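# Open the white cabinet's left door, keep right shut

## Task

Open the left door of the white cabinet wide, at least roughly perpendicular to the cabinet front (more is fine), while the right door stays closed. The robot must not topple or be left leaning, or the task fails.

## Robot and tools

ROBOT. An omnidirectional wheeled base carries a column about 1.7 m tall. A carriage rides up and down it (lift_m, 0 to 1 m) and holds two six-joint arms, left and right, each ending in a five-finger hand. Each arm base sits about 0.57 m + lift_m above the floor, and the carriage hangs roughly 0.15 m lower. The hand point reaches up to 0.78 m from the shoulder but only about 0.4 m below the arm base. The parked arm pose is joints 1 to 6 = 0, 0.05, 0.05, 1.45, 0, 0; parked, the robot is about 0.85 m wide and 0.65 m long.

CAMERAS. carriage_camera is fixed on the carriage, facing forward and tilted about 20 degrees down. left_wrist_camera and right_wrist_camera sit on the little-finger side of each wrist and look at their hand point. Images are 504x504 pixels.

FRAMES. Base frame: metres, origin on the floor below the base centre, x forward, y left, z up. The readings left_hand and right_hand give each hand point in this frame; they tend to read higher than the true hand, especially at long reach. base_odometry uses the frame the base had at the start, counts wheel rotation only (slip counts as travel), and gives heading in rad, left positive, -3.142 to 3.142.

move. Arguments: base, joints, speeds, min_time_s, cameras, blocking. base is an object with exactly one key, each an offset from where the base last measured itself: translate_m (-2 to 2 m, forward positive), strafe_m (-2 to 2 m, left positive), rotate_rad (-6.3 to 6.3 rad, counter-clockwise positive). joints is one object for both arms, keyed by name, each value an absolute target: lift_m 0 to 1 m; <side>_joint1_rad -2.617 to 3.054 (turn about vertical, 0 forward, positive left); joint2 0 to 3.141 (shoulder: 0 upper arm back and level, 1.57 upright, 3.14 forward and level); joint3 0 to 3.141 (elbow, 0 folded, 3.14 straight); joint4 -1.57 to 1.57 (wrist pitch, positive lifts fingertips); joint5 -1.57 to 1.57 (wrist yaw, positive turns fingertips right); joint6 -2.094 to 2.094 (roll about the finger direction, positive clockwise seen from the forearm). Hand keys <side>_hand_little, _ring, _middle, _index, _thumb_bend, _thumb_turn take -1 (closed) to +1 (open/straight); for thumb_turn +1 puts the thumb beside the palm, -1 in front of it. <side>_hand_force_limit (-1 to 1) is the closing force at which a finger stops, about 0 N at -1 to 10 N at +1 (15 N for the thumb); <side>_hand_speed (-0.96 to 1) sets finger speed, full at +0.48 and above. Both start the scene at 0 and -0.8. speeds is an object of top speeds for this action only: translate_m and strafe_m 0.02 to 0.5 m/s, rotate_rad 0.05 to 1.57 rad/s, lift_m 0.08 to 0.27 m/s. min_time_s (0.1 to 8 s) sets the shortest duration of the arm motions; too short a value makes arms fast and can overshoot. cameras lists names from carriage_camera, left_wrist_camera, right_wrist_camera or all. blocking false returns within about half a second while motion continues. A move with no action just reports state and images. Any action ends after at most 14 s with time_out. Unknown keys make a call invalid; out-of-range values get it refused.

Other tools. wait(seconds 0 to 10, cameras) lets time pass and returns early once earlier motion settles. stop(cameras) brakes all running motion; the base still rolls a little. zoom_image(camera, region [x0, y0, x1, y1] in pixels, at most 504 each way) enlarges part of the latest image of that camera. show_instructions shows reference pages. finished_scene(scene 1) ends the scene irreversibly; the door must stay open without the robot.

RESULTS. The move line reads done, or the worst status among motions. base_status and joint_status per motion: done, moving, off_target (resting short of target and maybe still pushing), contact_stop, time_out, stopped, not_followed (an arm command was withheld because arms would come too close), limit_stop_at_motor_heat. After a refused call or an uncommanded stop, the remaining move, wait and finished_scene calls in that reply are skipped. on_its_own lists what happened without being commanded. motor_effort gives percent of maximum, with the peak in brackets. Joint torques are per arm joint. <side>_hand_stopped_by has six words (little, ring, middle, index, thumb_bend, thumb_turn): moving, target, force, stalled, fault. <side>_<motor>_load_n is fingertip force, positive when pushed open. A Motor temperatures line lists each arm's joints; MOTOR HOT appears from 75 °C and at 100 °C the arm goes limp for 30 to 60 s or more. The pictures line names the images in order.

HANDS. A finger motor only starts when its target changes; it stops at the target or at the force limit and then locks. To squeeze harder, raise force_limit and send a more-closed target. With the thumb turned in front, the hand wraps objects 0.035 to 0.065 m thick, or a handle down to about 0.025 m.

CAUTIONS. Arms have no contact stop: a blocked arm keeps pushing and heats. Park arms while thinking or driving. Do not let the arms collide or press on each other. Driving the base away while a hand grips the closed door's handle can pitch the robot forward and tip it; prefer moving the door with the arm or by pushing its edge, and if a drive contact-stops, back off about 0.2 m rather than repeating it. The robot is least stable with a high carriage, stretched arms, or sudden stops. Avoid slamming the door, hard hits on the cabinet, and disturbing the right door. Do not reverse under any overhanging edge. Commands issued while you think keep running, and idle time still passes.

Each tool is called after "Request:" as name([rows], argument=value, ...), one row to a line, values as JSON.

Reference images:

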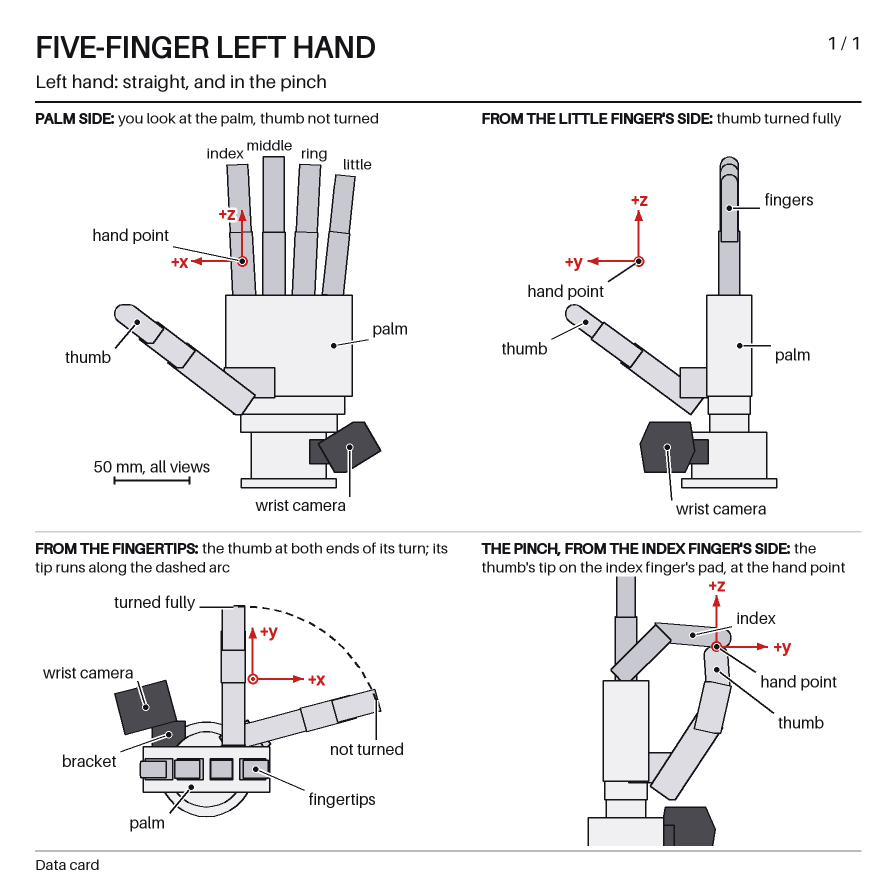

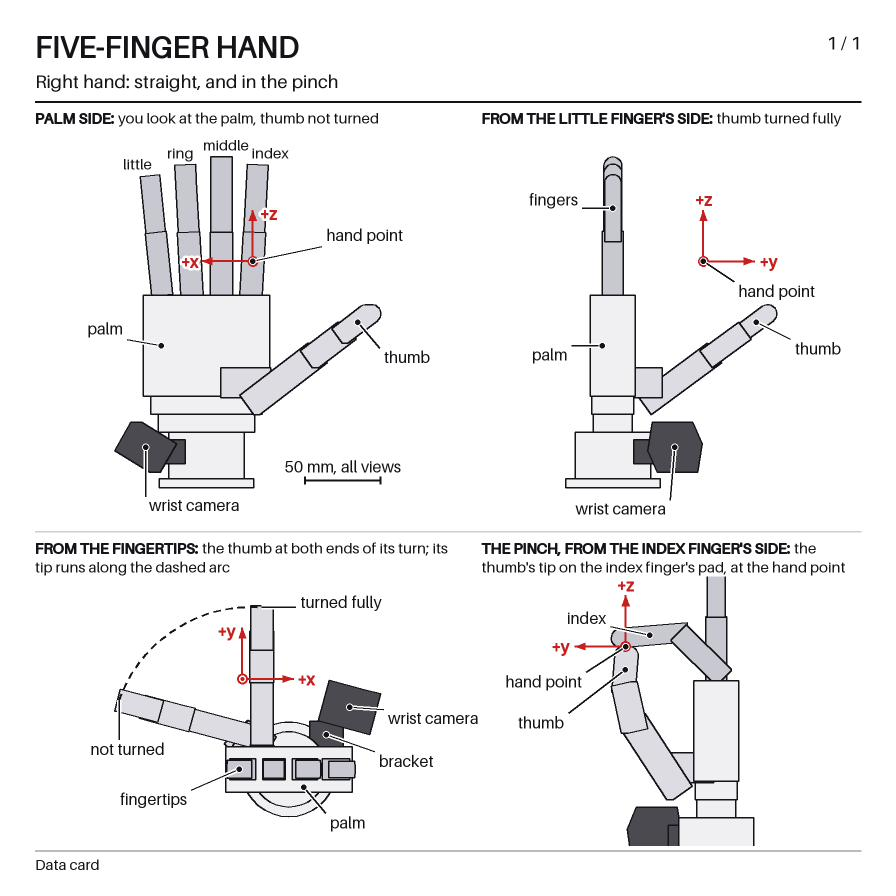

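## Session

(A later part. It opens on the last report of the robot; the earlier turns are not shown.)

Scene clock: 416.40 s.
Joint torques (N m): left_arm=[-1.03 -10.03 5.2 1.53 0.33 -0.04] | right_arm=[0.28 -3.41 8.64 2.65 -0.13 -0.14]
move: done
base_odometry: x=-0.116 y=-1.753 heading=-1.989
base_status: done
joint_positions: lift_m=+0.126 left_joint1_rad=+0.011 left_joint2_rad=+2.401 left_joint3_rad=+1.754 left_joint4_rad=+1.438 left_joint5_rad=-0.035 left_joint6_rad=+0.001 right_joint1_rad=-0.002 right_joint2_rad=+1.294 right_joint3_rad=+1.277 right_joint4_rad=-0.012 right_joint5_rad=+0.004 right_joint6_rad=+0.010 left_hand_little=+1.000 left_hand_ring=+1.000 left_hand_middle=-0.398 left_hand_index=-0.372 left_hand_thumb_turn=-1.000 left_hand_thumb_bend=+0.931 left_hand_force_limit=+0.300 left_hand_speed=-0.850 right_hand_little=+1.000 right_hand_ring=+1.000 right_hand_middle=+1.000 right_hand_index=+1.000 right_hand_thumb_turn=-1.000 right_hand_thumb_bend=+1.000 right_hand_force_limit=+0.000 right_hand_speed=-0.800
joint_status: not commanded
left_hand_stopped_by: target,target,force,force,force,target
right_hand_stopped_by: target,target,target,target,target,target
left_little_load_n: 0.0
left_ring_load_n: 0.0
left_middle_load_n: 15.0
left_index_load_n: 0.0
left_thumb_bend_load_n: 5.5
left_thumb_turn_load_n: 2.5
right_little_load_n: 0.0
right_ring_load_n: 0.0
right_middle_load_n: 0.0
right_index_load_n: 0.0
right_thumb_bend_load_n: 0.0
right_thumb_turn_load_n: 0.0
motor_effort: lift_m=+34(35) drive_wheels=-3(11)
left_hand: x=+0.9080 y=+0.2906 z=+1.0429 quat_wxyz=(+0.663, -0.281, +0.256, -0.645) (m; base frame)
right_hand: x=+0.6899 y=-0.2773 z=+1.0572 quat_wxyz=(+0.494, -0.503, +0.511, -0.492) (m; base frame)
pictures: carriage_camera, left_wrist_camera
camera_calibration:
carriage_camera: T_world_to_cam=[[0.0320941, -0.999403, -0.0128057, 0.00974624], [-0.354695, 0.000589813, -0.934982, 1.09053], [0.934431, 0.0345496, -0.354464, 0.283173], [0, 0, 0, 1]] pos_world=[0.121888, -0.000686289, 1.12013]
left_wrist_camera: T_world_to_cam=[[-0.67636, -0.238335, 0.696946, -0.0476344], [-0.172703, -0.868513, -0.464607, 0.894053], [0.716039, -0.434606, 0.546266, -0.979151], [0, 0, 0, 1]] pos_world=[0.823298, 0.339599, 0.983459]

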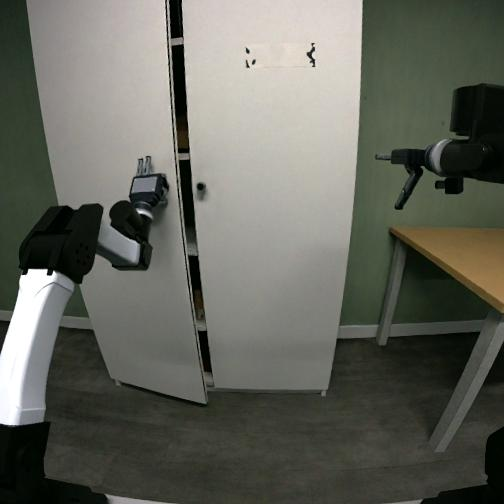

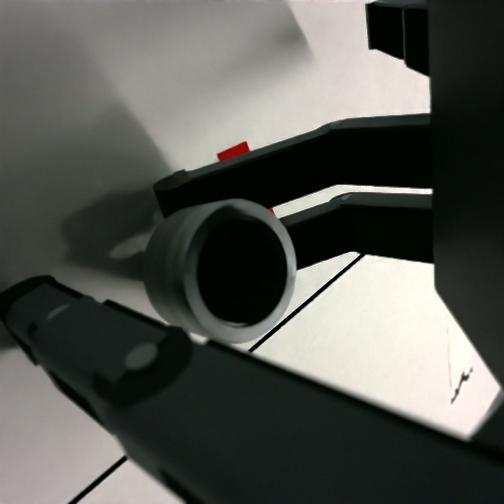

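Request:
move(joints={"left_joint1_rad": 0.04, "left_joint5_rad": 0.06, "left_joint6_rad": -0.13}, min_time_s=1.5)

Request:
move(base={"translate_m": -0.06}, speeds={"translate_m": 0.05}, cameras=["left_wrist_camera", "carriage_camera"])

Scene clock: 422.73 s.
Joint torques (N m): left_arm=[-0.21 -10.07 5.14 1.56 0.15 -0.36] | right_arm=[0.27 -3.48 8.65 2.65 -0.12 -0.13]
move: off_target
base_odometry: x=-0.116 y=-1.753 heading=-1.989
base_status: not commanded
joint_positions: lift_m=+0.126 left_joint1_rad=+0.043 left_joint2_rad=+2.401 left_joint3_rad=+1.754 left_joint4_rad=+1.438 left_joint5_rad=+0.042 left_joint6_rad=-0.098 right_joint1_rad=-0.002 right_joint2_rad=+1.294 right_joint3_rad=+1.277 right_joint4_rad=-0.012 right_joint5_rad=+0.004 right_joint6_rad=+0.010 left_hand_little=+1.000 left_hand_ring=+1.000 left_hand_middle=-0.398 left_hand_index=-0.372 left_hand_thumb_turn=-1.000 left_hand_thumb_bend=+0.931 left_hand_force_limit=+0.300 left_hand_speed=-0.850 right_hand_little=+1.000 right_hand_ring=+1.000 right_hand_middle=+1.000 right_hand_index=+1.000 right_hand_thumb_turn=-1.000 right_hand_thumb_bend=+1.000 right_hand_force_limit=+0.000 right_hand_speed=-0.800
joint_status: left_joint6_rad off_target (ended at -0.098, target -0.130); the others done
left_hand_stopped_by: target,target,force,force,force,target
right_hand_stopped_by: target,target,target,target,target,target
left_little_load_n: 0.0
left_ring_load_n: 0.0
left_middle_load_n: 10.5
left_index_load_n: 0.0
left_thumb_bend_load_n: 6.0
left_thumb_turn_load_n: -7.0
right_little_load_n: 0.0
right_ring_load_n: 0.0
right_middle_load_n: 0.0
right_index_load_n: 0.0
right_thumb_bend_load_n: 0.0
right_thumb_turn_load_n: 0.0
motor_effort: lift_m=+35(35) drive_wheels=-3(3)
left_hand: x=+0.9049 y=+0.2916 z=+1.0433 quat_wxyz=(+0.630, -0.274, +0.263, -0.677) (m; base frame)
right_hand: x=+0.6899 y=-0.2773 z=+1.0572 quat_wxyz=(+0.494, -0.503, +0.511, -0.492) (m; base frame)
pictures: none

Scene clock: 424.43 s.
Joint torques (N m): left_arm=[-1.84 -9.96 5.18 1.67 0.39 -0.23] | right_arm=[0.28 -3.45 8.62 2.64 -0.13 -0.14]
move: done
base_odometry: x=-0.092 y=-1.699 heading=-1.989
base_status: done
joint_positions: lift_m=+0.126 left_joint1_rad=+0.063 left_joint2_rad=+2.401 left_joint3_rad=+1.754 left_joint4_rad=+1.431 left_joint5_rad=+0.013 left_joint6_rad=-0.112 right_joint1_rad=-0.002 right_joint2_rad=+1.294 right_joint3_rad=+1.277 right_joint4_rad=-0.012 right_joint5_rad=+0.004 right_joint6_rad=+0.010 left_hand_little=+1.000 left_hand_ring=+1.000 left_hand_middle=-0.398 left_hand_index=-0.372 left_hand_thumb_turn=-1.000 left_hand_thumb_bend=+0.931 left_hand_force_limit=+0.300 left_hand_speed=-0.850 right_hand_little=+1.000 right_hand_ring=+1.000 right_hand_middle=+1.000 right_hand_index=+1.000 right_hand_thumb_turn=-1.000 right_hand_thumb_bend=+1.000 right_hand_force_limit=+0.000 right_hand_speed=-0.800
joint_status: not commanded
left_hand_stopped_by: target,target,force,force,force,target
right_hand_stopped_by: target,target,target,target,target,target
left_little_load_n: 0.0
left_ring_load_n: 0.0
left_middle_load_n: 20.0
left_index_load_n: 0.0
left_thumb_bend_load_n: 5.5
left_thumb_turn_load_n: -1.0
right_little_load_n: 0.0
right_ring_load_n: 0.0
right_middle_load_n: 0.0
right_index_load_n: 0.0
right_thumb_bend_load_n: 0.0
right_thumb_turn_load_n: 0.0
motor_effort: lift_m=+34(35) drive_wheels=+0(7)
left_hand: x=+0.9064 y=+0.3098 z=+1.0428 quat_wxyz=(+0.635, -0.290, +0.251, -0.670) (m; base frame)
right_hand: x=+0.6898 y=-0.2773 z=+1.0571 quat_wxyz=(+0.494, -0.503, +0.512, -0.492) (m; base frame)
pictures: carriage_camera, left_wrist_camera
camera_calibration:
carriage_camera: T_world_to_cam=[[0.0320941, -0.999403, -0.0128057, 0.00974624], [-0.354695, 0.000589813, -0.934982, 1.09053], [0.934431, 0.0345496, -0.354464, 0.283173], [0, 0, 0, 1]] pos_world=[0.121888, -0.000686289, 1.12013]
left_wrist_camera: T_world_to_cam=[[-0.685476, -0.164201, 0.709338, -0.0717624], [-0.228728, -0.876354, -0.423896, 0.921165], [0.691235, -0.452816, 0.563162, -0.959145], [0, 0, 0, 1]] pos_world=[0.824499, 0.361166, 0.981537]

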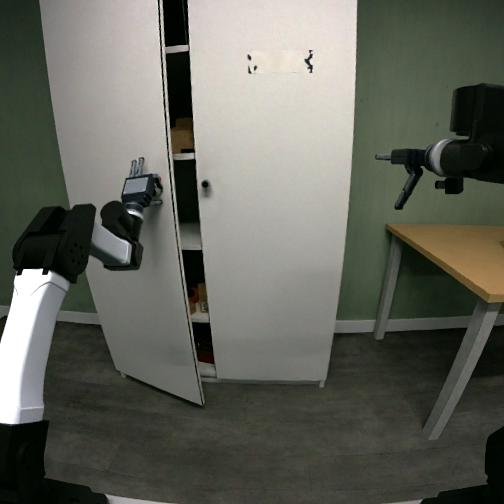

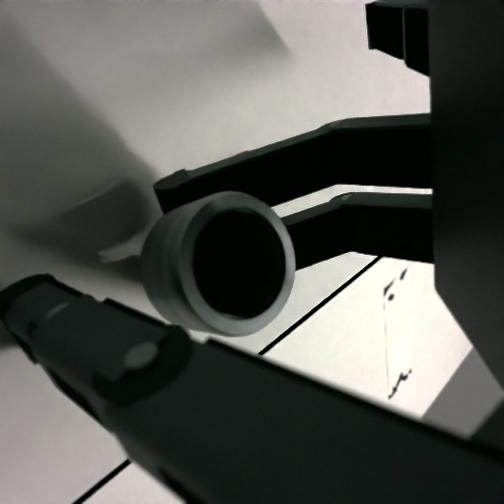

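Request:
move(joints={"left_joint1_rad": 0.08, "left_joint5_rad": 0.12, "left_joint6_rad": -0.3}, min_time_s=1.5)

Request:
move(base={"translate_m": -0.06}, speeds={"translate_m": 0.05}, cameras=["left_wrist_camera", "carriage_camera"])

Scene clock: 434.53 s.
Joint torques (N m): left_arm=[-1.46 -10.04 5.14 1.66 0.34 -0.53] | right_arm=[0.28 -3.47 8.65 2.65 -0.12 -0.14]
move: off_target
base_odometry: x=-0.092 y=-1.699 heading=-1.989
base_status: not commanded
joint_positions: lift_m=+0.126 left_joint1_rad=+0.098 left_joint2_rad=+2.401 left_joint3_rad=+1.754 left_joint4_rad=+1.430 left_joint5_rad=+0.077 left_joint6_rad=-0.245 right_joint1_rad=-0.002 right_joint2_rad=+1.294 right_joint3_rad=+1.277 right_joint4_rad=-0.012 right_joint5_rad=+0.004 right_joint6_rad=+0.010 left_hand_little=+1.000 left_hand_ring=+1.000 left_hand_middle=-0.398 left_hand_index=-0.372 left_hand_thumb_turn=-1.001 left_hand_thumb_bend=+0.931 left_hand_force_limit=+0.300 left_hand_speed=-0.850 right_hand_little=+1.000 right_hand_ring=+1.000 right_hand_middle=+1.000 right_hand_index=+1.000 right_hand_thumb_turn=-1.000 right_hand_thumb_bend=+1.000 right_hand_force_limit=+0.000 right_hand_speed=-0.800
joint_status: left_joint5_rad off_target (ended at +0.077, target +0.120); left_joint6_rad off_target (ended at -0.245, target -0.300); the others done
left_hand_stopped_by: target,target,force,force,force,target
right_hand_stopped_by: target,target,target,target,target,target
left_little_load_n: 0.0
left_ring_load_n: 0.0
left_middle_load_n: 12.5
left_index_load_n: 0.0
left_thumb_bend_load_n: 6.5
left_thumb_turn_load_n: -12.0
right_little_load_n: 0.0
right_ring_load_n: 0.0
right_middle_load_n: -0.5
right_index_load_n: 0.0
right_thumb_bend_load_n: 0.0
right_thumb_turn_load_n: 0.0
motor_effort: lift_m=+34(35) drive_wheels=+0(0)
left_hand: x=+0.9016 y=+0.3132 z=+1.0440 quat_wxyz=(+0.592, -0.293, +0.250, -0.708) (m; base frame)
right_hand: x=+0.6898 y=-0.2773 z=+1.0571 quat_wxyz=(+0.494, -0.503, +0.512, -0.492) (m; base frame)
pictures: none

Scene clock: 436.23 s.
Joint torques (N m): left_arm=[-3.81 -10.07 5.15 1.9 0.84 -0.5] | right_arm=[0.28 -3.52 8.64 2.66 -0.13 -0.14]
move: done
base_odometry: x=-0.067 y=-1.644 heading=-1.989
base_status: done
joint_positions: lift_m=+0.126 left_joint1_rad=+0.127 left_joint2_rad=+2.401 left_joint3_rad=+1.754 left_joint4_rad=+1.416 left_joint5_rad=+0.027 left_joint6_rad=-0.252 right_joint1_rad=-0.002 right_joint2_rad=+1.294 right_joint3_rad=+1.277 right_joint4_rad=-0.012 right_joint5_rad=+0.004 right_joint6_rad=+0.010 left_hand_little=+1.000 left_hand_ring=+1.000 left_hand_middle=-0.383 left_hand_index=-0.372 left_hand_thumb_turn=-1.001 left_hand_thumb_bend=+0.931 left_hand_force_limit=+0.300 left_hand_speed=-0.850 right_hand_little=+1.000 right_hand_ring=+1.000 right_hand_middle=+1.000 right_hand_index=+1.000 right_hand_thumb_turn=-1.000 right_hand_thumb_bend=+1.000 right_hand_force_limit=+0.000 right_hand_speed=-0.800
joint_status: not commanded
left_hand_stopped_by: target,target,force,force,force,target
right_hand_stopped_by: target,target,target,target,target,target
left_little_load_n: 0.0
left_ring_load_n: 0.0
left_middle_load_n: 25.0
left_index_load_n: 0.0
left_thumb_bend_load_n: 3.5
left_thumb_turn_load_n: -7.0
right_little_load_n: 0.0
right_ring_load_n: 0.0
right_middle_load_n: -0.5
right_index_load_n: 0.0
right_thumb_bend_load_n: 0.0
right_thumb_turn_load_n: 0.0
motor_effort: lift_m=+35(35) drive_wheels=+0(11)
left_hand: x=+0.9037 y=+0.3423 z=+1.0430 quat_wxyz=(+0.605, -0.316, +0.229, -0.694) (m; base frame)
right_hand: x=+0.6898 y=-0.2773 z=+1.0571 quat_wxyz=(+0.494, -0.503, +0.512, -0.492) (m; base frame)
pictures: carriage_camera, left_wrist_camera
camera_calibration:
carriage_camera: T_world_to_cam=[[0.0320941, -0.999403, -0.0128057, 0.00974624], [-0.354695, 0.000589813, -0.934982, 1.09053], [0.934431, 0.0345496, -0.354464, 0.283173], [0, 0, 0, 1]] pos_world=[0.121888, -0.000686289, 1.12013]
left_wrist_camera: T_world_to_cam=[[-0.684184, -0.0675357, 0.726176, -0.120152], [-0.271838, -0.900336, -0.339852, 0.908642], [0.676754, -0.429924, 0.597637, -0.973384], [0, 0, 0, 1]] pos_world=[0.823539, 0.391488, 0.977785]

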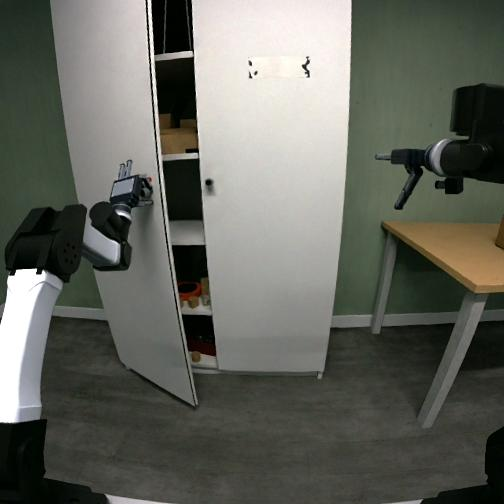

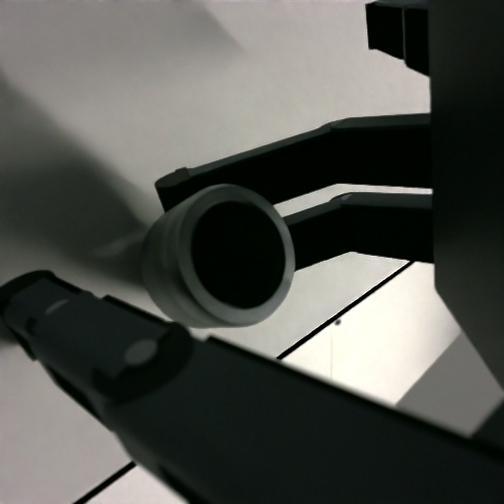

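Request:
move(joints={"left_joint1_rad": 0.13, "left_joint5_rad": 0.03, "left_joint6_rad": -0.252}, min_time_s=1)

Request:
move(joints={"left_hand_middle": 0.3, "left_hand_index": 0.3, "left_hand_thumb_bend": 1.0}, cameras=["left_wrist_camera"])

Scene clock: 462.93 s.
Joint torques (N m): left_arm=[-0.09 -10.1 5.12 1.85 0.01 -0.06] | right_arm=[0.28 -3.47 8.64 2.65 -0.13 -0.14]
move: done
base_odometry: x=-0.067 y=-1.644 heading=-1.989
base_status: not commanded
joint_positions: lift_m=+0.126 left_joint1_rad=+0.132 left_joint2_rad=+2.401 left_joint3_rad=+1.754 left_joint4_rad=+1.416 left_joint5_rad=+0.025 left_joint6_rad=-0.252 right_joint1_rad=-0.002 right_joint2_rad=+1.294 right_joint3_rad=+1.277 right_joint4_rad=-0.012 right_joint5_rad=+0.004 right_joint6_rad=+0.010 left_hand_little=+1.000 left_hand_ring=+1.000 left_hand_middle=-0.383 left_hand_index=-0.372 left_hand_thumb_turn=-1.001 left_hand_thumb_bend=+0.931 left_hand_force_limit=+0.300 left_hand_speed=-0.850 right_hand_little=+1.000 right_hand_ring=+1.000 right_hand_middle=+1.000 right_hand_index=+1.000 right_hand_thumb_turn=-1.000 right_hand_thumb_bend=+1.000 right_hand_force_limit=+0.000 right_hand_speed=-0.800
joint_status: all done
left_hand_stopped_by: target,target,force,force,force,target
right_hand_stopped_by: target,target,target,target,target,target
left_little_load_n: 0.0
left_ring_load_n: 0.0
left_middle_load_n: 23.5
left_index_load_n: 0.0
left_thumb_bend_load_n: 4.5
left_thumb_turn_load_n: -5.0
right_little_load_n: 0.0
right_ring_load_n: 0.0
right_middle_load_n: 0.0
right_index_load_n: 0.0
right_thumb_bend_load_n: 0.0
right_thumb_turn_load_n: 0.0
motor_effort: lift_m=+34(35) drive_wheels=+1(1)
left_hand: x=+0.9035 y=+0.3462 z=+1.0431 quat_wxyz=(+0.607, -0.317, +0.228, -0.692) (m; base frame)
right_hand: x=+0.6898 y=-0.2773 z=+1.0571 quat_wxyz=(+0.494, -0.503, +0.512, -0.492) (m; base frame)
pictures: none

Scene clock: 465.07 s.
Joint torques (N m): left_arm=[-0.13 -9.96 5.5 1.5 0.01 -0.05] | right_arm=[0.27 -3.45 8.62 2.65 -0.12 -0.14]
move: done
base_odometry: x=-0.067 y=-1.644 heading=-1.989
base_status: not commanded
joint_positions: lift_m=+0.126 left_joint1_rad=+0.132 left_joint2_rad=+2.401 left_joint3_rad=+1.750 left_joint4_rad=+1.442 left_joint5_rad=+0.026 left_joint6_rad=-0.252 right_joint1_rad=-0.002 right_joint2_rad=+1.294 right_joint3_rad=+1.277 right_joint4_rad=-0.012 right_joint5_rad=+0.004 right_joint6_rad=+0.010 left_hand_little=+1.000 left_hand_ring=+1.000 left_hand_middle=+0.300 left_hand_index=+0.300 left_hand_thumb_turn=-1.000 left_hand_thumb_bend=+1.000 left_hand_force_limit=+0.300 left_hand_speed=-0.850 right_hand_little=+1.000 right_hand_ring=+1.000 right_hand_middle=+1.000 right_hand_index=+1.000 right_hand_thumb_turn=-1.000 right_hand_thumb_bend=+1.000 right_hand_force_limit=+0.000 right_hand_speed=-0.800
joint_status: all done
left_hand_stopped_by: target,target,target,target,target,target
right_hand_stopped_by: target,target,target,target,target,target
left_little_load_n: 0.0
left_ring_load_n: 0.0
left_middle_load_n: 0.0
left_index_load_n: -1.0
left_thumb_bend_load_n: 0.0
left_thumb_turn_load_n: 0.0
right_little_load_n: 0.0
right_ring_load_n: 0.0
right_middle_load_n: 0.0
right_index_load_n: 0.0
right_thumb_bend_load_n: 0.0
right_thumb_turn_load_n: 0.0
motor_effort: lift_m=+35(35) drive_wheels=+1(1)
left_hand: x=+0.8999 y=+0.3459 z=+1.0468 quat_wxyz=(+0.610, -0.309, +0.222, -0.695) (m; base frame)
right_hand: x=+0.6898 y=-0.2773 z=+1.0571 quat_wxyz=(+0.494, -0.503, +0.512, -0.492) (m; base frame)
pictures: left_wrist_camera
camera_calibration:
left_wrist_camera: T_world_to_cam=[[-0.699045, -0.0734472, 0.711296, -0.0943392], [-0.258651, -0.901389, -0.347272, 0.90836], [0.66666, -0.426736, 0.611114, -0.977594], [0, 0, 0, 1]] pos_world=[0.820724, 0.394682, 0.979972]

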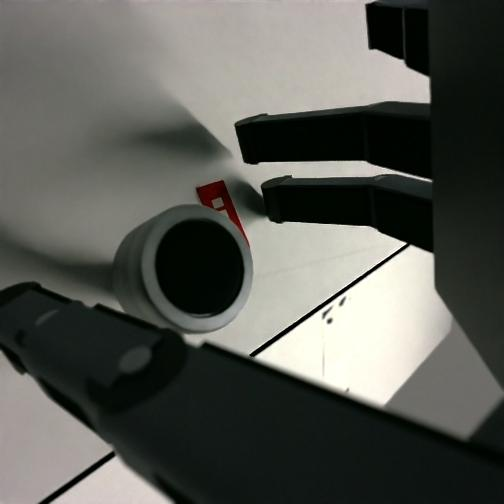

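Request:
move(base={"translate_m": -0.12}, speeds={"translate_m": 0.1}, cameras=["left_wrist_camera", "carriage_camera"])

Scene clock: 469.20 s.
Joint torques (N m): left_arm=[-0.06 -9.77 5.39 1.35 0 -0.05] | right_arm=[0.29 -3.45 8.66 2.66 -0.13 -0.14]
move: done
base_odometry: x=-0.019 y=-1.534 heading=-1.989
base_status: done
joint_positions: lift_m=+0.126 left_joint1_rad=+0.132 left_joint2_rad=+2.401 left_joint3_rad=+1.750 left_joint4_rad=+1.448 left_joint5_rad=+0.026 left_joint6_rad=-0.252 right_joint1_rad=-0.002 right_joint2_rad=+1.294 right_joint3_rad=+1.277 right_joint4_rad=-0.012 right_joint5_rad=+0.004 right_joint6_rad=+0.010 left_hand_little=+1.000 left_hand_ring=+1.000 left_hand_middle=+0.300 left_hand_index=+0.300 left_hand_thumb_turn=-1.000 left_hand_thumb_bend=+1.000 left_hand_force_limit=+0.300 left_hand_speed=-0.850 right_hand_little=+1.000 right_hand_ring=+1.000 right_hand_middle=+1.000 right_hand_index=+1.000 right_hand_thumb_turn=-1.000 right_hand_thumb_bend=+1.000 right_hand_force_limit=+0.000 right_hand_speed=-0.800
joint_status: not commanded
left_hand_stopped_by: target,target,target,target,target,target
right_hand_stopped_by: target,target,target,target,target,target
left_little_load_n: 0.0
left_ring_load_n: 0.0
left_middle_load_n: 0.0
left_index_load_n: 0.0
left_thumb_bend_load_n: 0.0
left_thumb_turn_load_n: 0.0
right_little_load_n: 0.0
right_ring_load_n: 0.0
right_middle_load_n: 0.0
right_index_load_n: 0.0
right_thumb_bend_load_n: 0.0
right_thumb_turn_load_n: 0.0
motor_effort: lift_m=+35(35) drive_wheels=+0(10)
left_hand: x=+0.8990 y=+0.3455 z=+1.0481 quat_wxyz=(+0.611, -0.306, +0.221, -0.696) (m; base frame)
right_hand: x=+0.6898 y=-0.2773 z=+1.0571 quat_wxyz=(+0.494, -0.503, +0.512, -0.492) (m; base frame)
pictures: carriage_camera, left_wrist_camera
camera_calibration:
carriage_camera: T_world_to_cam=[[0.0320941, -0.999403, -0.0128057, 0.00974624], [-0.354695, 0.000589813, -0.934982, 1.09053], [0.934431, 0.0345496, -0.354464, 0.283173], [0, 0, 0, 1]] pos_world=[0.121888, -0.000686289, 1.12013]
left_wrist_camera: T_world_to_cam=[[-0.703376, -0.0738095, 0.706976, -0.0874205], [-0.256858, -0.900996, -0.349615, 0.908941], [0.662787, -0.427503, 0.61478, -0.978047], [0, 0, 0, 1]] pos_world=[0.820216, 0.394382, 0.980868]

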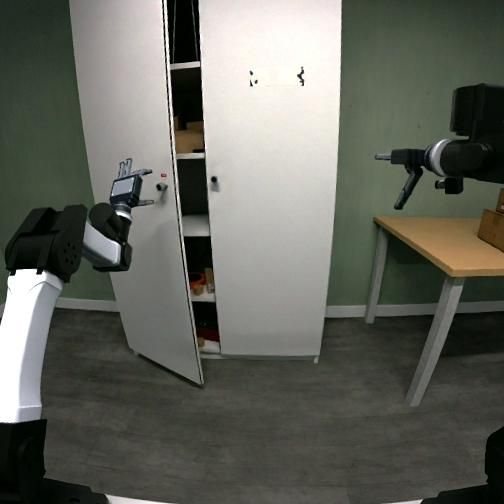

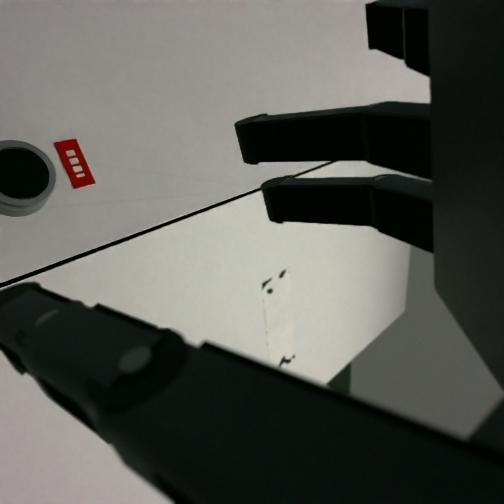

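Request:
move(base={"strafe_m": 0.42}, joints={"left_joint1_rad": 0.1, "left_joint2_rad": 1.2, "left_joint3_rad": 0.9, "left_joint4_rad": 1.45, "left_joint5_rad": 0, "left_joint6_rad": 0, "left_hand_index": 1, "left_hand_middle": 1, "left_hand_speed": 0.4, "right_joint6_rad": 1.57, "right_hand_thumb_turn": 1, "right_hand_speed": 0}, min_time_s=2)

Request:
move(joints={"left_joint1_rad": 0, "left_joint2_rad": 0.05, "left_joint3_rad": 0.05, "left_joint4_rad": 1.45, "left_joint5_rad": 0, "left_joint6_rad": 0}, min_time_s=2, cameras=["right_wrist_camera", "carriage_camera"])

Scene clock: 481.97 s.
Joint torques (N m): left_arm=[-0.32 -2.84 4.98 0.58 -0.05 0.04] | right_arm=[0.12 -3.47 8.62 2.65 -0.11 0.12]
move: done
base_odometry: x=+0.365 y=-1.704 heading=-1.989
base_status: done
joint_positions: lift_m=+0.126 left_joint1_rad=+0.105 left_joint2_rad=+1.209 left_joint3_rad=+0.909 left_joint4_rad=+1.453 left_joint5_rad=+0.005 left_joint6_rad=-0.009 right_joint1_rad=+0.000 right_joint2_rad=+1.294 right_joint3_rad=+1.277 right_joint4_rad=-0.012 right_joint5_rad=+0.002 right_joint6_rad=+1.559 left_hand_little=+1.000 left_hand_ring=+1.000 left_hand_middle=+1.000 left_hand_index=+1.000 left_hand_thumb_turn=-1.000 left_hand_thumb_bend=+1.000 left_hand_force_limit=+0.300 left_hand_speed=+0.400 right_hand_little=+1.000 right_hand_ring=+1.000 right_hand_middle=+1.000 right_hand_index=+1.000 right_hand_thumb_turn=+1.000 right_hand_thumb_bend=+1.000 right_hand_force_limit=+0.000 right_hand_speed=+0.000
joint_status: all done
left_hand_stopped_by: target,target,target,target,target,target
right_hand_stopped_by: target,target,target,target,target,target
left_little_load_n: 0.0
left_ring_load_n: 0.0
left_middle_load_n: 0.0
left_index_load_n: 0.5
left_thumb_bend_load_n: 0.0
left_thumb_turn_load_n: 0.0
right_little_load_n: -0.5
right_ring_load_n: 0.0
right_middle_load_n: 0.0
right_index_load_n: 0.0
right_thumb_bend_load_n: 0.0
right_thumb_turn_load_n: -0.5
motor_effort: lift_m=+34(35) drive_wheels=-2(10)
left_hand: x=+0.5730 y=+0.3107 z=+1.2674 quat_wxyz=(+0.724, -0.153, +0.140, -0.658) (m; base frame)
right_hand: x=+0.6924 y=-0.2469 z=+1.1470 quat_wxyz=(+0.697, -0.003, +0.717, -0.005) (m; base frame)
pictures: none

Scene clock: 484.27 s.
Joint torques (N m): left_arm=[-0.36 2.45 4.14 -0.12 -0.08 0.02] | right_arm=[0.13 -3.45 8.65 2.65 -0.11 0.11]
move: done
base_odometry: x=+0.365 y=-1.704 heading=-1.989
base_status: not commanded
joint_positions: lift_m=+0.126 left_joint1_rad=+0.005 left_joint2_rad=+0.058 left_joint3_rad=+0.058 left_joint4_rad=+1.453 left_joint5_rad=+0.005 left_joint6_rad=-0.008 right_joint1_rad=+0.000 right_joint2_rad=+1.294 right_joint3_rad=+1.277 right_joint4_rad=-0.012 right_joint5_rad=+0.002 right_joint6_rad=+1.559 left_hand_little=+1.000 left_hand_ring=+1.000 left_hand_middle=+1.000 left_hand_index=+1.000 left_hand_thumb_turn=-1.000 left_hand_thumb_bend=+1.000 left_hand_force_limit=+0.300 left_hand_speed=+0.400 right_hand_little=+1.000 right_hand_ring=+1.000 right_hand_middle=+1.000 right_hand_index=+1.000 right_hand_thumb_turn=+1.000 right_hand_thumb_bend=+1.000 right_hand_force_limit=+0.000 right_hand_speed=+0.000
joint_status: all done
left_hand_stopped_by: target,target,target,target,target,target
right_hand_stopped_by: target,target,target,target,target,target
left_little_load_n: 0.0
left_ring_load_n: 0.0
left_middle_load_n: 0.0
left_index_load_n: 0.0
left_thumb_bend_load_n: 0.0
left_thumb_turn_load_n: 0.0
right_little_load_n: 0.0
right_ring_load_n: 0.0
right_middle_load_n: 0.0
right_index_load_n: 0.0
right_thumb_bend_load_n: 0.0
right_thumb_turn_load_n: 0.0
motor_effort: lift_m=+35(35) drive_wheels=-2(2)
left_hand: x=+0.3219 y=+0.2751 z=+1.1496 quat_wxyz=(+0.705, -0.040, +0.043, -0.707) (m; base frame)
right_hand: x=+0.6924 y=-0.2469 z=+1.1470 quat_wxyz=(+0.697, -0.003, +0.717, -0.005) (m; base frame)
pictures: carriage_camera, right_wrist_camera
camera_calibration:
carriage_camera: T_world_to_cam=[[0.0320941, -0.999403, -0.0128057, 0.00974624], [-0.354695, 0.000589813, -0.934982, 1.09053], [0.934431, 0.0345496, -0.354464, 0.283173], [0, 0, 0, 1]] pos_world=[0.121888, -0.000686289, 1.12013]
right_wrist_camera: T_world_to_cam=[[0.0422762, 0.967495, -0.249333, 0.495081], [-0.491394, 0.237421, 0.837952, -0.567025], [0.869911, 0.0870955, 0.485459, -1.02288], [0, 0, 0, 1]] pos_world=[0.590249, -0.255276, 1.09514]

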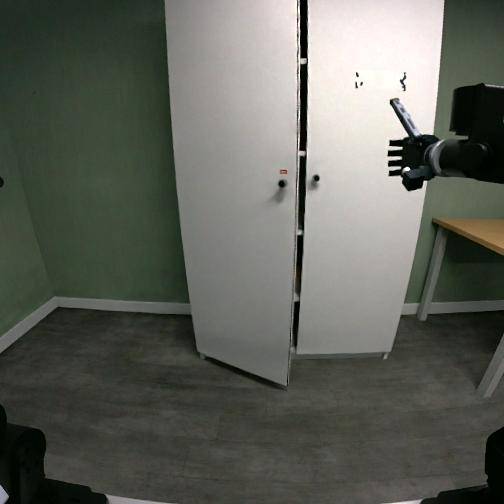

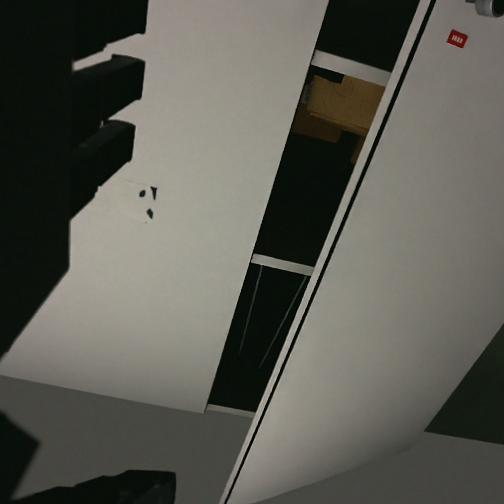

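Request:
move(joints={"lift_m": 0.21, "right_joint1_rad": 0, "right_joint2_rad": 2.4, "right_joint3_rad": 2.4, "right_joint4_rad": 0.0, "right_joint5_rad": 0, "right_joint6_rad": 1.57}, min_time_s=2.5, cameras=["right_wrist_camera", "carriage_camera"])

Scene clock: 514.63 s.
Joint torques (N m): left_arm=[-0.32 2.73 4.67 -0.13 -0.05 0.04] | right_arm=[0.16 -10.39 9.72 2.63 -0.11 0.12]
Motor temperatures (°C): left_arm=[22 33 31 25 22 20] | right_arm=[23 26 49 48 20 22]
move: done
base_odometry: x=+0.365 y=-1.704 heading=-1.989
base_status: not commanded
joint_positions: lift_m=+0.210 left_joint1_rad=+0.005 left_joint2_rad=+0.054 left_joint3_rad=+0.052 left_joint4_rad=+1.453 left_joint5_rad=+0.005 left_joint6_rad=-0.008 right_joint1_rad=+0.000 right_joint2_rad=+2.381 right_joint3_rad=+2.365 right_joint4_rad=-0.010 right_joint5_rad=+0.002 right_joint6_rad=+1.559 left_hand_little=+1.000 left_hand_ring=+1.000 left_hand_middle=+1.000 left_hand_index=+1.000 left_hand_thumb_turn=-1.000 left_hand_thumb_bend=+1.000 left_hand_force_limit=+0.300 left_hand_speed=+0.400 right_hand_little=+1.000 right_hand_ring=+1.000 right_hand_middle=+1.000 right_hand_index=+1.000 right_hand_thumb_turn=+1.000 right_hand_thumb_bend=+1.000 right_hand_force_limit=+0.000 right_hand_speed=+0.000
joint_status: all done
left_hand_stopped_by: target,target,target,target,target,target
right_hand_stopped_by: target,target,target,target,target,target
left_little_load_n: 0.0
left_ring_load_n: 0.0
left_middle_load_n: 0.0
left_index_load_n: 0.0
left_thumb_bend_load_n: 0.0
left_thumb_turn_load_n: 0.0
right_little_load_n: 0.0
right_ring_load_n: 0.0
right_middle_load_n: 0.0
right_index_load_n: 0.0
right_thumb_bend_load_n: 0.0
right_thumb_turn_load_n: 0.0
motor_effort: lift_m=+33(42) drive_wheels=-2(2)
left_hand: x=+0.3226 y=+0.2751 z=+1.2320 quat_wxyz=(+0.705, -0.041, +0.044, -0.707) (m; base frame)
right_hand: x=+0.9555 y=-0.2470 z=+1.1608 quat_wxyz=(+0.698, -0.003, +0.716, -0.005) (m; base frame)
pictures: carriage_camera, right_wrist_camera
camera_calibration:
carriage_camera: T_world_to_cam=[[0.0320941, -0.999403, -0.0128057, 0.0108232], [-0.354695, 0.000589813, -0.934982, 1.16916], [0.934431, 0.0345496, -0.354464, 0.312983], [0, 0, 0, 1]] pos_world=[0.121888, -0.000686289, 1.20423]
right_wrist_camera: T_world_to_cam=[[0.0433503, 0.967586, -0.248792, 0.48587], [-0.494942, 0.237119, 0.835947, -0.443591], [0.867844, 0.0868991, 0.489178, -1.26078], [0, 0, 0, 1]] pos_world=[0.853547, -0.255376, 1.10845]

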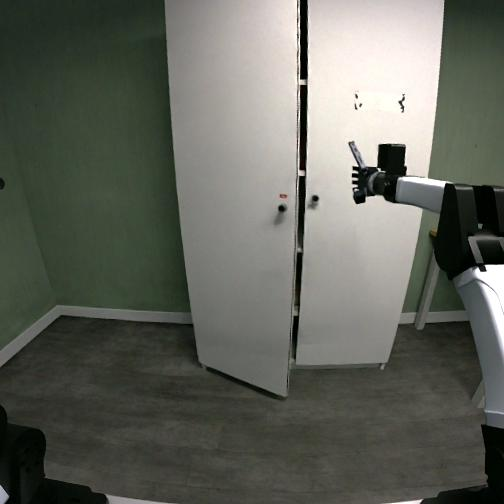

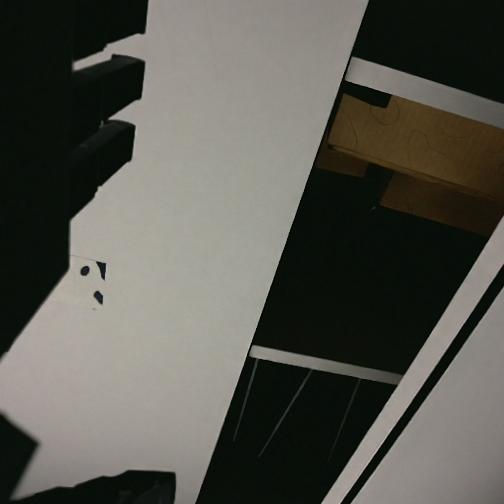

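Request:
move(base={"translate_m": 0.17}, speeds={"translate_m": 0.15}, cameras=["right_wrist_camera", "carriage_camera"])

Scene clock: 518.90 s.
Joint torques (N m): left_arm=[-0.36 2.8 4.55 -0.1 -0.05 0.03] | right_arm=[0.14 -10.45 9.54 2.64 -0.11 0.12]
move: done
base_odometry: x=+0.296 y=-1.860 heading=-1.989
base_status: done
joint_positions: lift_m=+0.210 left_joint1_rad=+0.005 left_joint2_rad=+0.054 left_joint3_rad=+0.052 left_joint4_rad=+1.453 left_joint5_rad=+0.005 left_joint6_rad=-0.008 right_joint1_rad=+0.000 right_joint2_rad=+2.381 right_joint3_rad=+2.367 right_joint4_rad=-0.010 right_joint5_rad=+0.002 right_joint6_rad=+1.559 left_hand_little=+1.000 left_hand_ring=+1.000 left_hand_middle=+1.000 left_hand_index=+1.000 left_hand_thumb_turn=-1.000 left_hand_thumb_bend=+1.000 left_hand_force_limit=+0.300 left_hand_speed=+0.400 right_hand_little=+1.000 right_hand_ring=+1.000 right_hand_middle=+1.000 right_hand_index=+1.000 right_hand_thumb_turn=+1.000 right_hand_thumb_bend=+1.000 right_hand_force_limit=+0.000 right_hand_speed=+0.000
joint_status: not commanded
left_hand_stopped_by: target,target,target,target,target,target
right_hand_stopped_by: target,target,target,target,target,target
left_little_load_n: 0.0
left_ring_load_n: 0.0
left_middle_load_n: 0.0
left_index_load_n: 0.0
left_thumb_bend_load_n: 0.0
left_thumb_turn_load_n: 0.0
right_little_load_n: 0.0
right_ring_load_n: 0.0
right_middle_load_n: 0.0
right_index_load_n: 0.0
right_thumb_bend_load_n: 0.0
right_thumb_turn_load_n: 0.0
motor_effort: lift_m=+32(33) drive_wheels=-2(9)
left_hand: x=+0.3228 y=+0.2751 z=+1.2319 quat_wxyz=(+0.705, -0.041, +0.044, -0.707) (m; base frame)
right_hand: x=+0.9556 y=-0.2470 z=+1.1610 quat_wxyz=(+0.698, -0.003, +0.716, -0.005) (m; base frame)
pictures: carriage_camera, right_wrist_camera
camera_calibration:
carriage_camera: T_world_to_cam=[[0.0320941, -0.999403, -0.0128057, 0.0108232], [-0.354695, 0.000589813, -0.934982, 1.16916], [0.934431, 0.0345496, -0.354464, 0.312983], [0, 0, 0, 1]] pos_world=[0.121888, -0.000686289, 1.20423]
right_wrist_camera: T_world_to_cam=[[0.0434375, 0.967584, -0.248784, 0.485831], [-0.495201, 0.237129, 0.835791, -0.443312], [0.867692, 0.0868935, 0.489449, -1.26114], [0, 0, 0, 1]] pos_world=[0.853647, -0.255376, 1.10865]

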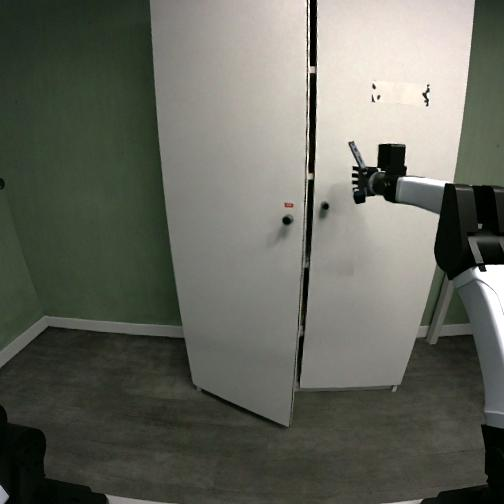

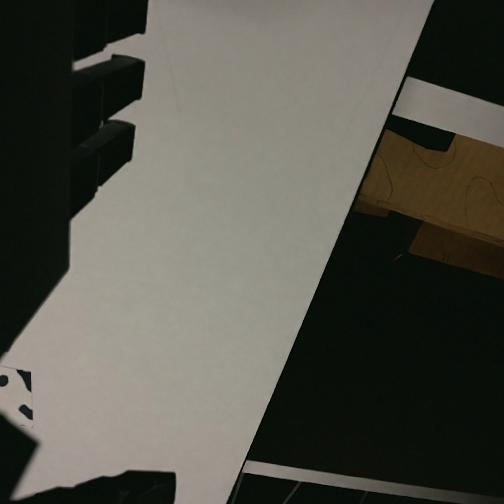

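Request:
move(joints={"right_joint5_rad": -0.85}, min_time_s=2, cameras=["right_wrist_camera", "carriage_camera"])

Scene clock: 533.63 s.
Joint torques (N m): left_arm=[-0.4 2.82 4.59 -0.13 -0.06 0.01] | right_arm=[0.12 -10.21 9.28 2.23 -0.21 0.12]
Motor temperatures (°C): left_arm=[22 31 31 25 22 20] | right_arm=[23 31 49 48 20 22]
move: done
base_odometry: x=+0.296 y=-1.860 heading=-1.989
base_status: not commanded
joint_positions: lift_m=+0.210 left_joint1_rad=+0.005 left_joint2_rad=+0.054 left_joint3_rad=+0.052 left_joint4_rad=+1.453 left_joint5_rad=+0.005 left_joint6_rad=-0.008 right_joint1_rad=+0.000 right_joint2_rad=+2.381 right_joint3_rad=+2.367 right_joint4_rad=-0.010 right_joint5_rad=-0.837 right_joint6_rad=+1.559 left_hand_little=+1.000 left_hand_ring=+1.000 left_hand_middle=+1.000 left_hand_index=+1.000 left_hand_thumb_turn=-1.000 left_hand_thumb_bend=+1.000 left_hand_force_limit=+0.300 left_hand_speed=+0.400 right_hand_little=+1.000 right_hand_ring=+1.000 right_hand_middle=+1.000 right_hand_index=+1.000 right_hand_thumb_turn=+1.000 right_hand_thumb_bend=+1.000 right_hand_force_limit=+0.000 right_hand_speed=+0.000
joint_status: all done
left_hand_stopped_by: target,target,target,target,target,target
right_hand_stopped_by: target,target,target,target,target,target
left_little_load_n: 0.0
left_ring_load_n: 0.0
left_middle_load_n: 0.0
left_index_load_n: 0.0
left_thumb_bend_load_n: 0.0
left_thumb_turn_load_n: 0.0
right_little_load_n: 0.0
right_ring_load_n: 0.0
right_middle_load_n: 0.0
right_index_load_n: 0.0
right_thumb_bend_load_n: 0.0
right_thumb_turn_load_n: 0.0
motor_effort: lift_m=+33(33) drive_wheels=-2(2)
left_hand: x=+0.3228 y=+0.2751 z=+1.2319 quat_wxyz=(+0.705, -0.041, +0.044, -0.707) (m; base frame)
right_hand: x=+0.8464 y=-0.1223 z=+1.1637 quat_wxyz=(+0.640, -0.288, +0.652, +0.287) (m; base frame)
pictures: carriage_camera, right_wrist_camera
camera_calibration:
carriage_camera: T_world_to_cam=[[0.0320941, -0.999403, -0.0128057, 0.0108232], [-0.354695, 0.000589813, -0.934982, 1.16916], [0.934431, 0.0345496, -0.354464, 0.312983], [0, 0, 0, 1]] pos_world=[0.121888, -0.000686289, 1.20423]
right_wrist_camera: T_world_to_cam=[[-0.693043, 0.683056, -0.230493, 0.937782], [-0.500364, -0.22561, 0.835904, -0.581575], [0.518968, 0.694648, 0.498134, -0.819132], [0, 0, 0, 1]] pos_world=[0.784027, -0.202758, 1.11033]

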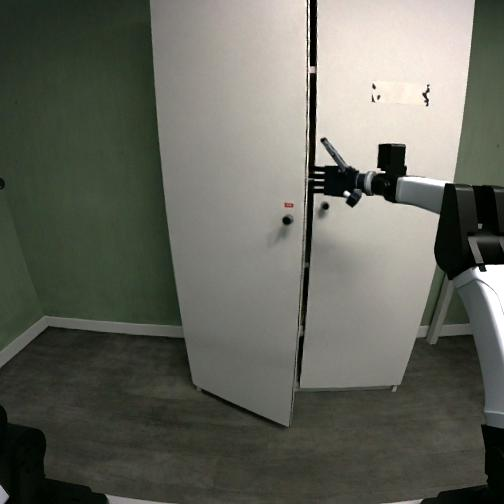

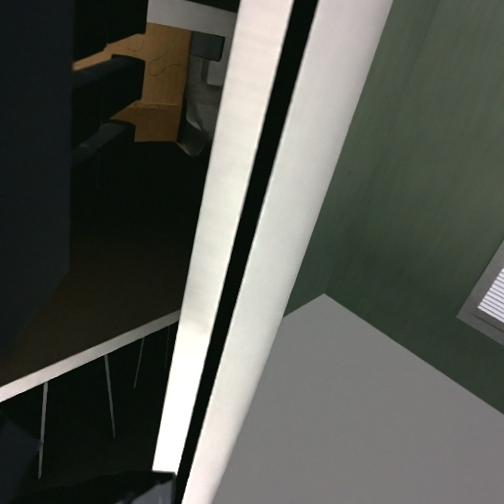

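Request:
move(base={"translate_m": -0.08}, speeds={"translate_m": 0.08}, cameras=["right_wrist_camera", "carriage_camera"])

Scene clock: 541.50 s.
Joint torques (N m): left_arm=[-0.34 2.74 4.67 -0.11 -0.07 0.05] | right_arm=[0.32 -10.32 9.26 2.24 -0.27 0.11]
move: done
base_odometry: x=+0.329 y=-1.787 heading=-1.989
base_status: done
joint_positions: lift_m=+0.210 left_joint1_rad=+0.005 left_joint2_rad=+0.054 left_joint3_rad=+0.052 left_joint4_rad=+1.452 left_joint5_rad=+0.005 left_joint6_rad=-0.008 right_joint1_rad=-0.003 right_joint2_rad=+2.383 right_joint3_rad=+2.367 right_joint4_rad=-0.010 right_joint5_rad=-0.833 right_joint6_rad=+1.560 left_hand_little=+1.000 left_hand_ring=+1.000 left_hand_middle=+1.000 left_hand_index=+1.000 left_hand_thumb_turn=-1.000 left_hand_thumb_bend=+1.000 left_hand_force_limit=+0.300 left_hand_speed=+0.400 right_hand_little=+1.000 right_hand_ring=+1.000 right_hand_middle=+1.000 right_hand_index=+1.000 right_hand_thumb_turn=+1.000 right_hand_thumb_bend=+1.000 right_hand_force_limit=+0.000 right_hand_speed=+0.000
joint_status: not commanded
left_hand_stopped_by: target,target,target,target,target,target
right_hand_stopped_by: target,target,target,target,target,target
left_little_load_n: 0.0
left_ring_load_n: 0.0
left_middle_load_n: 0.0
left_index_load_n: 0.0
left_thumb_bend_load_n: 0.0
left_thumb_turn_load_n: -0.5
right_little_load_n: 0.0
right_ring_load_n: 0.0
right_middle_load_n: 0.0
right_index_load_n: 0.0
right_thumb_bend_load_n: 0.0
right_thumb_turn_load_n: 0.0
motor_effort: lift_m=+33(33) drive_wheels=+3(10)
left_hand: x=+0.3230 y=+0.2752 z=+1.2318 quat_wxyz=(+0.705, -0.042, +0.044, -0.707) (m; base frame)
right_hand: x=+0.8481 y=-0.1243 z=+1.1629 quat_wxyz=(+0.640, -0.285, +0.654, +0.285) (m; base frame)
pictures: carriage_camera, right_wrist_camera
camera_calibration:
carriage_camera: T_world_to_cam=[[0.0320941, -0.999403, -0.0128057, 0.0108232], [-0.354695, 0.000589813, -0.934982, 1.16916], [0.934431, 0.0345496, -0.354464, 0.312983], [0, 0, 0, 1]] pos_world=[0.121888, -0.000686289, 1.20423]
right_wrist_camera: T_world_to_cam=[[-0.688373, 0.688172, -0.229263, 0.935491], [-0.500872, -0.222349, 0.836473, -0.580355], [0.524661, 0.690637, 0.497746, -0.823134], [0, 0, 0, 1]] pos_world=[0.78515, -0.204333, 1.10964]

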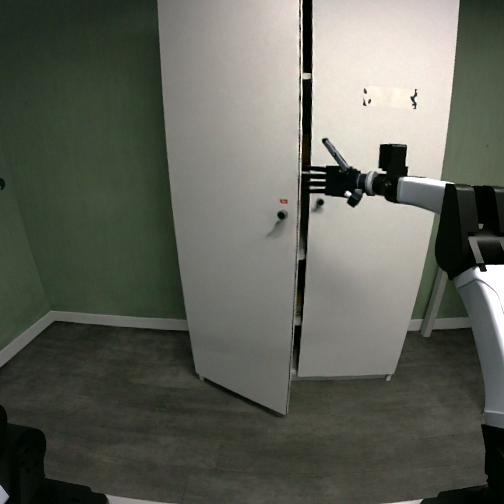

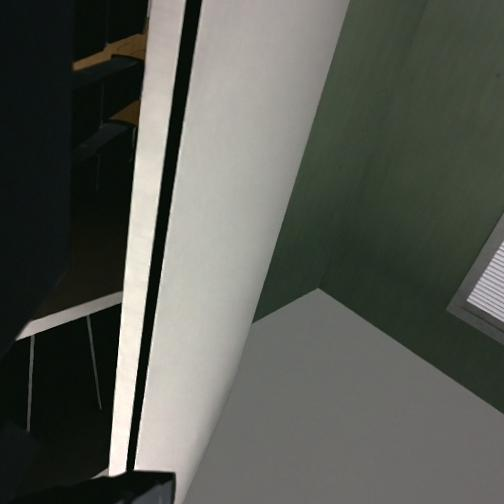

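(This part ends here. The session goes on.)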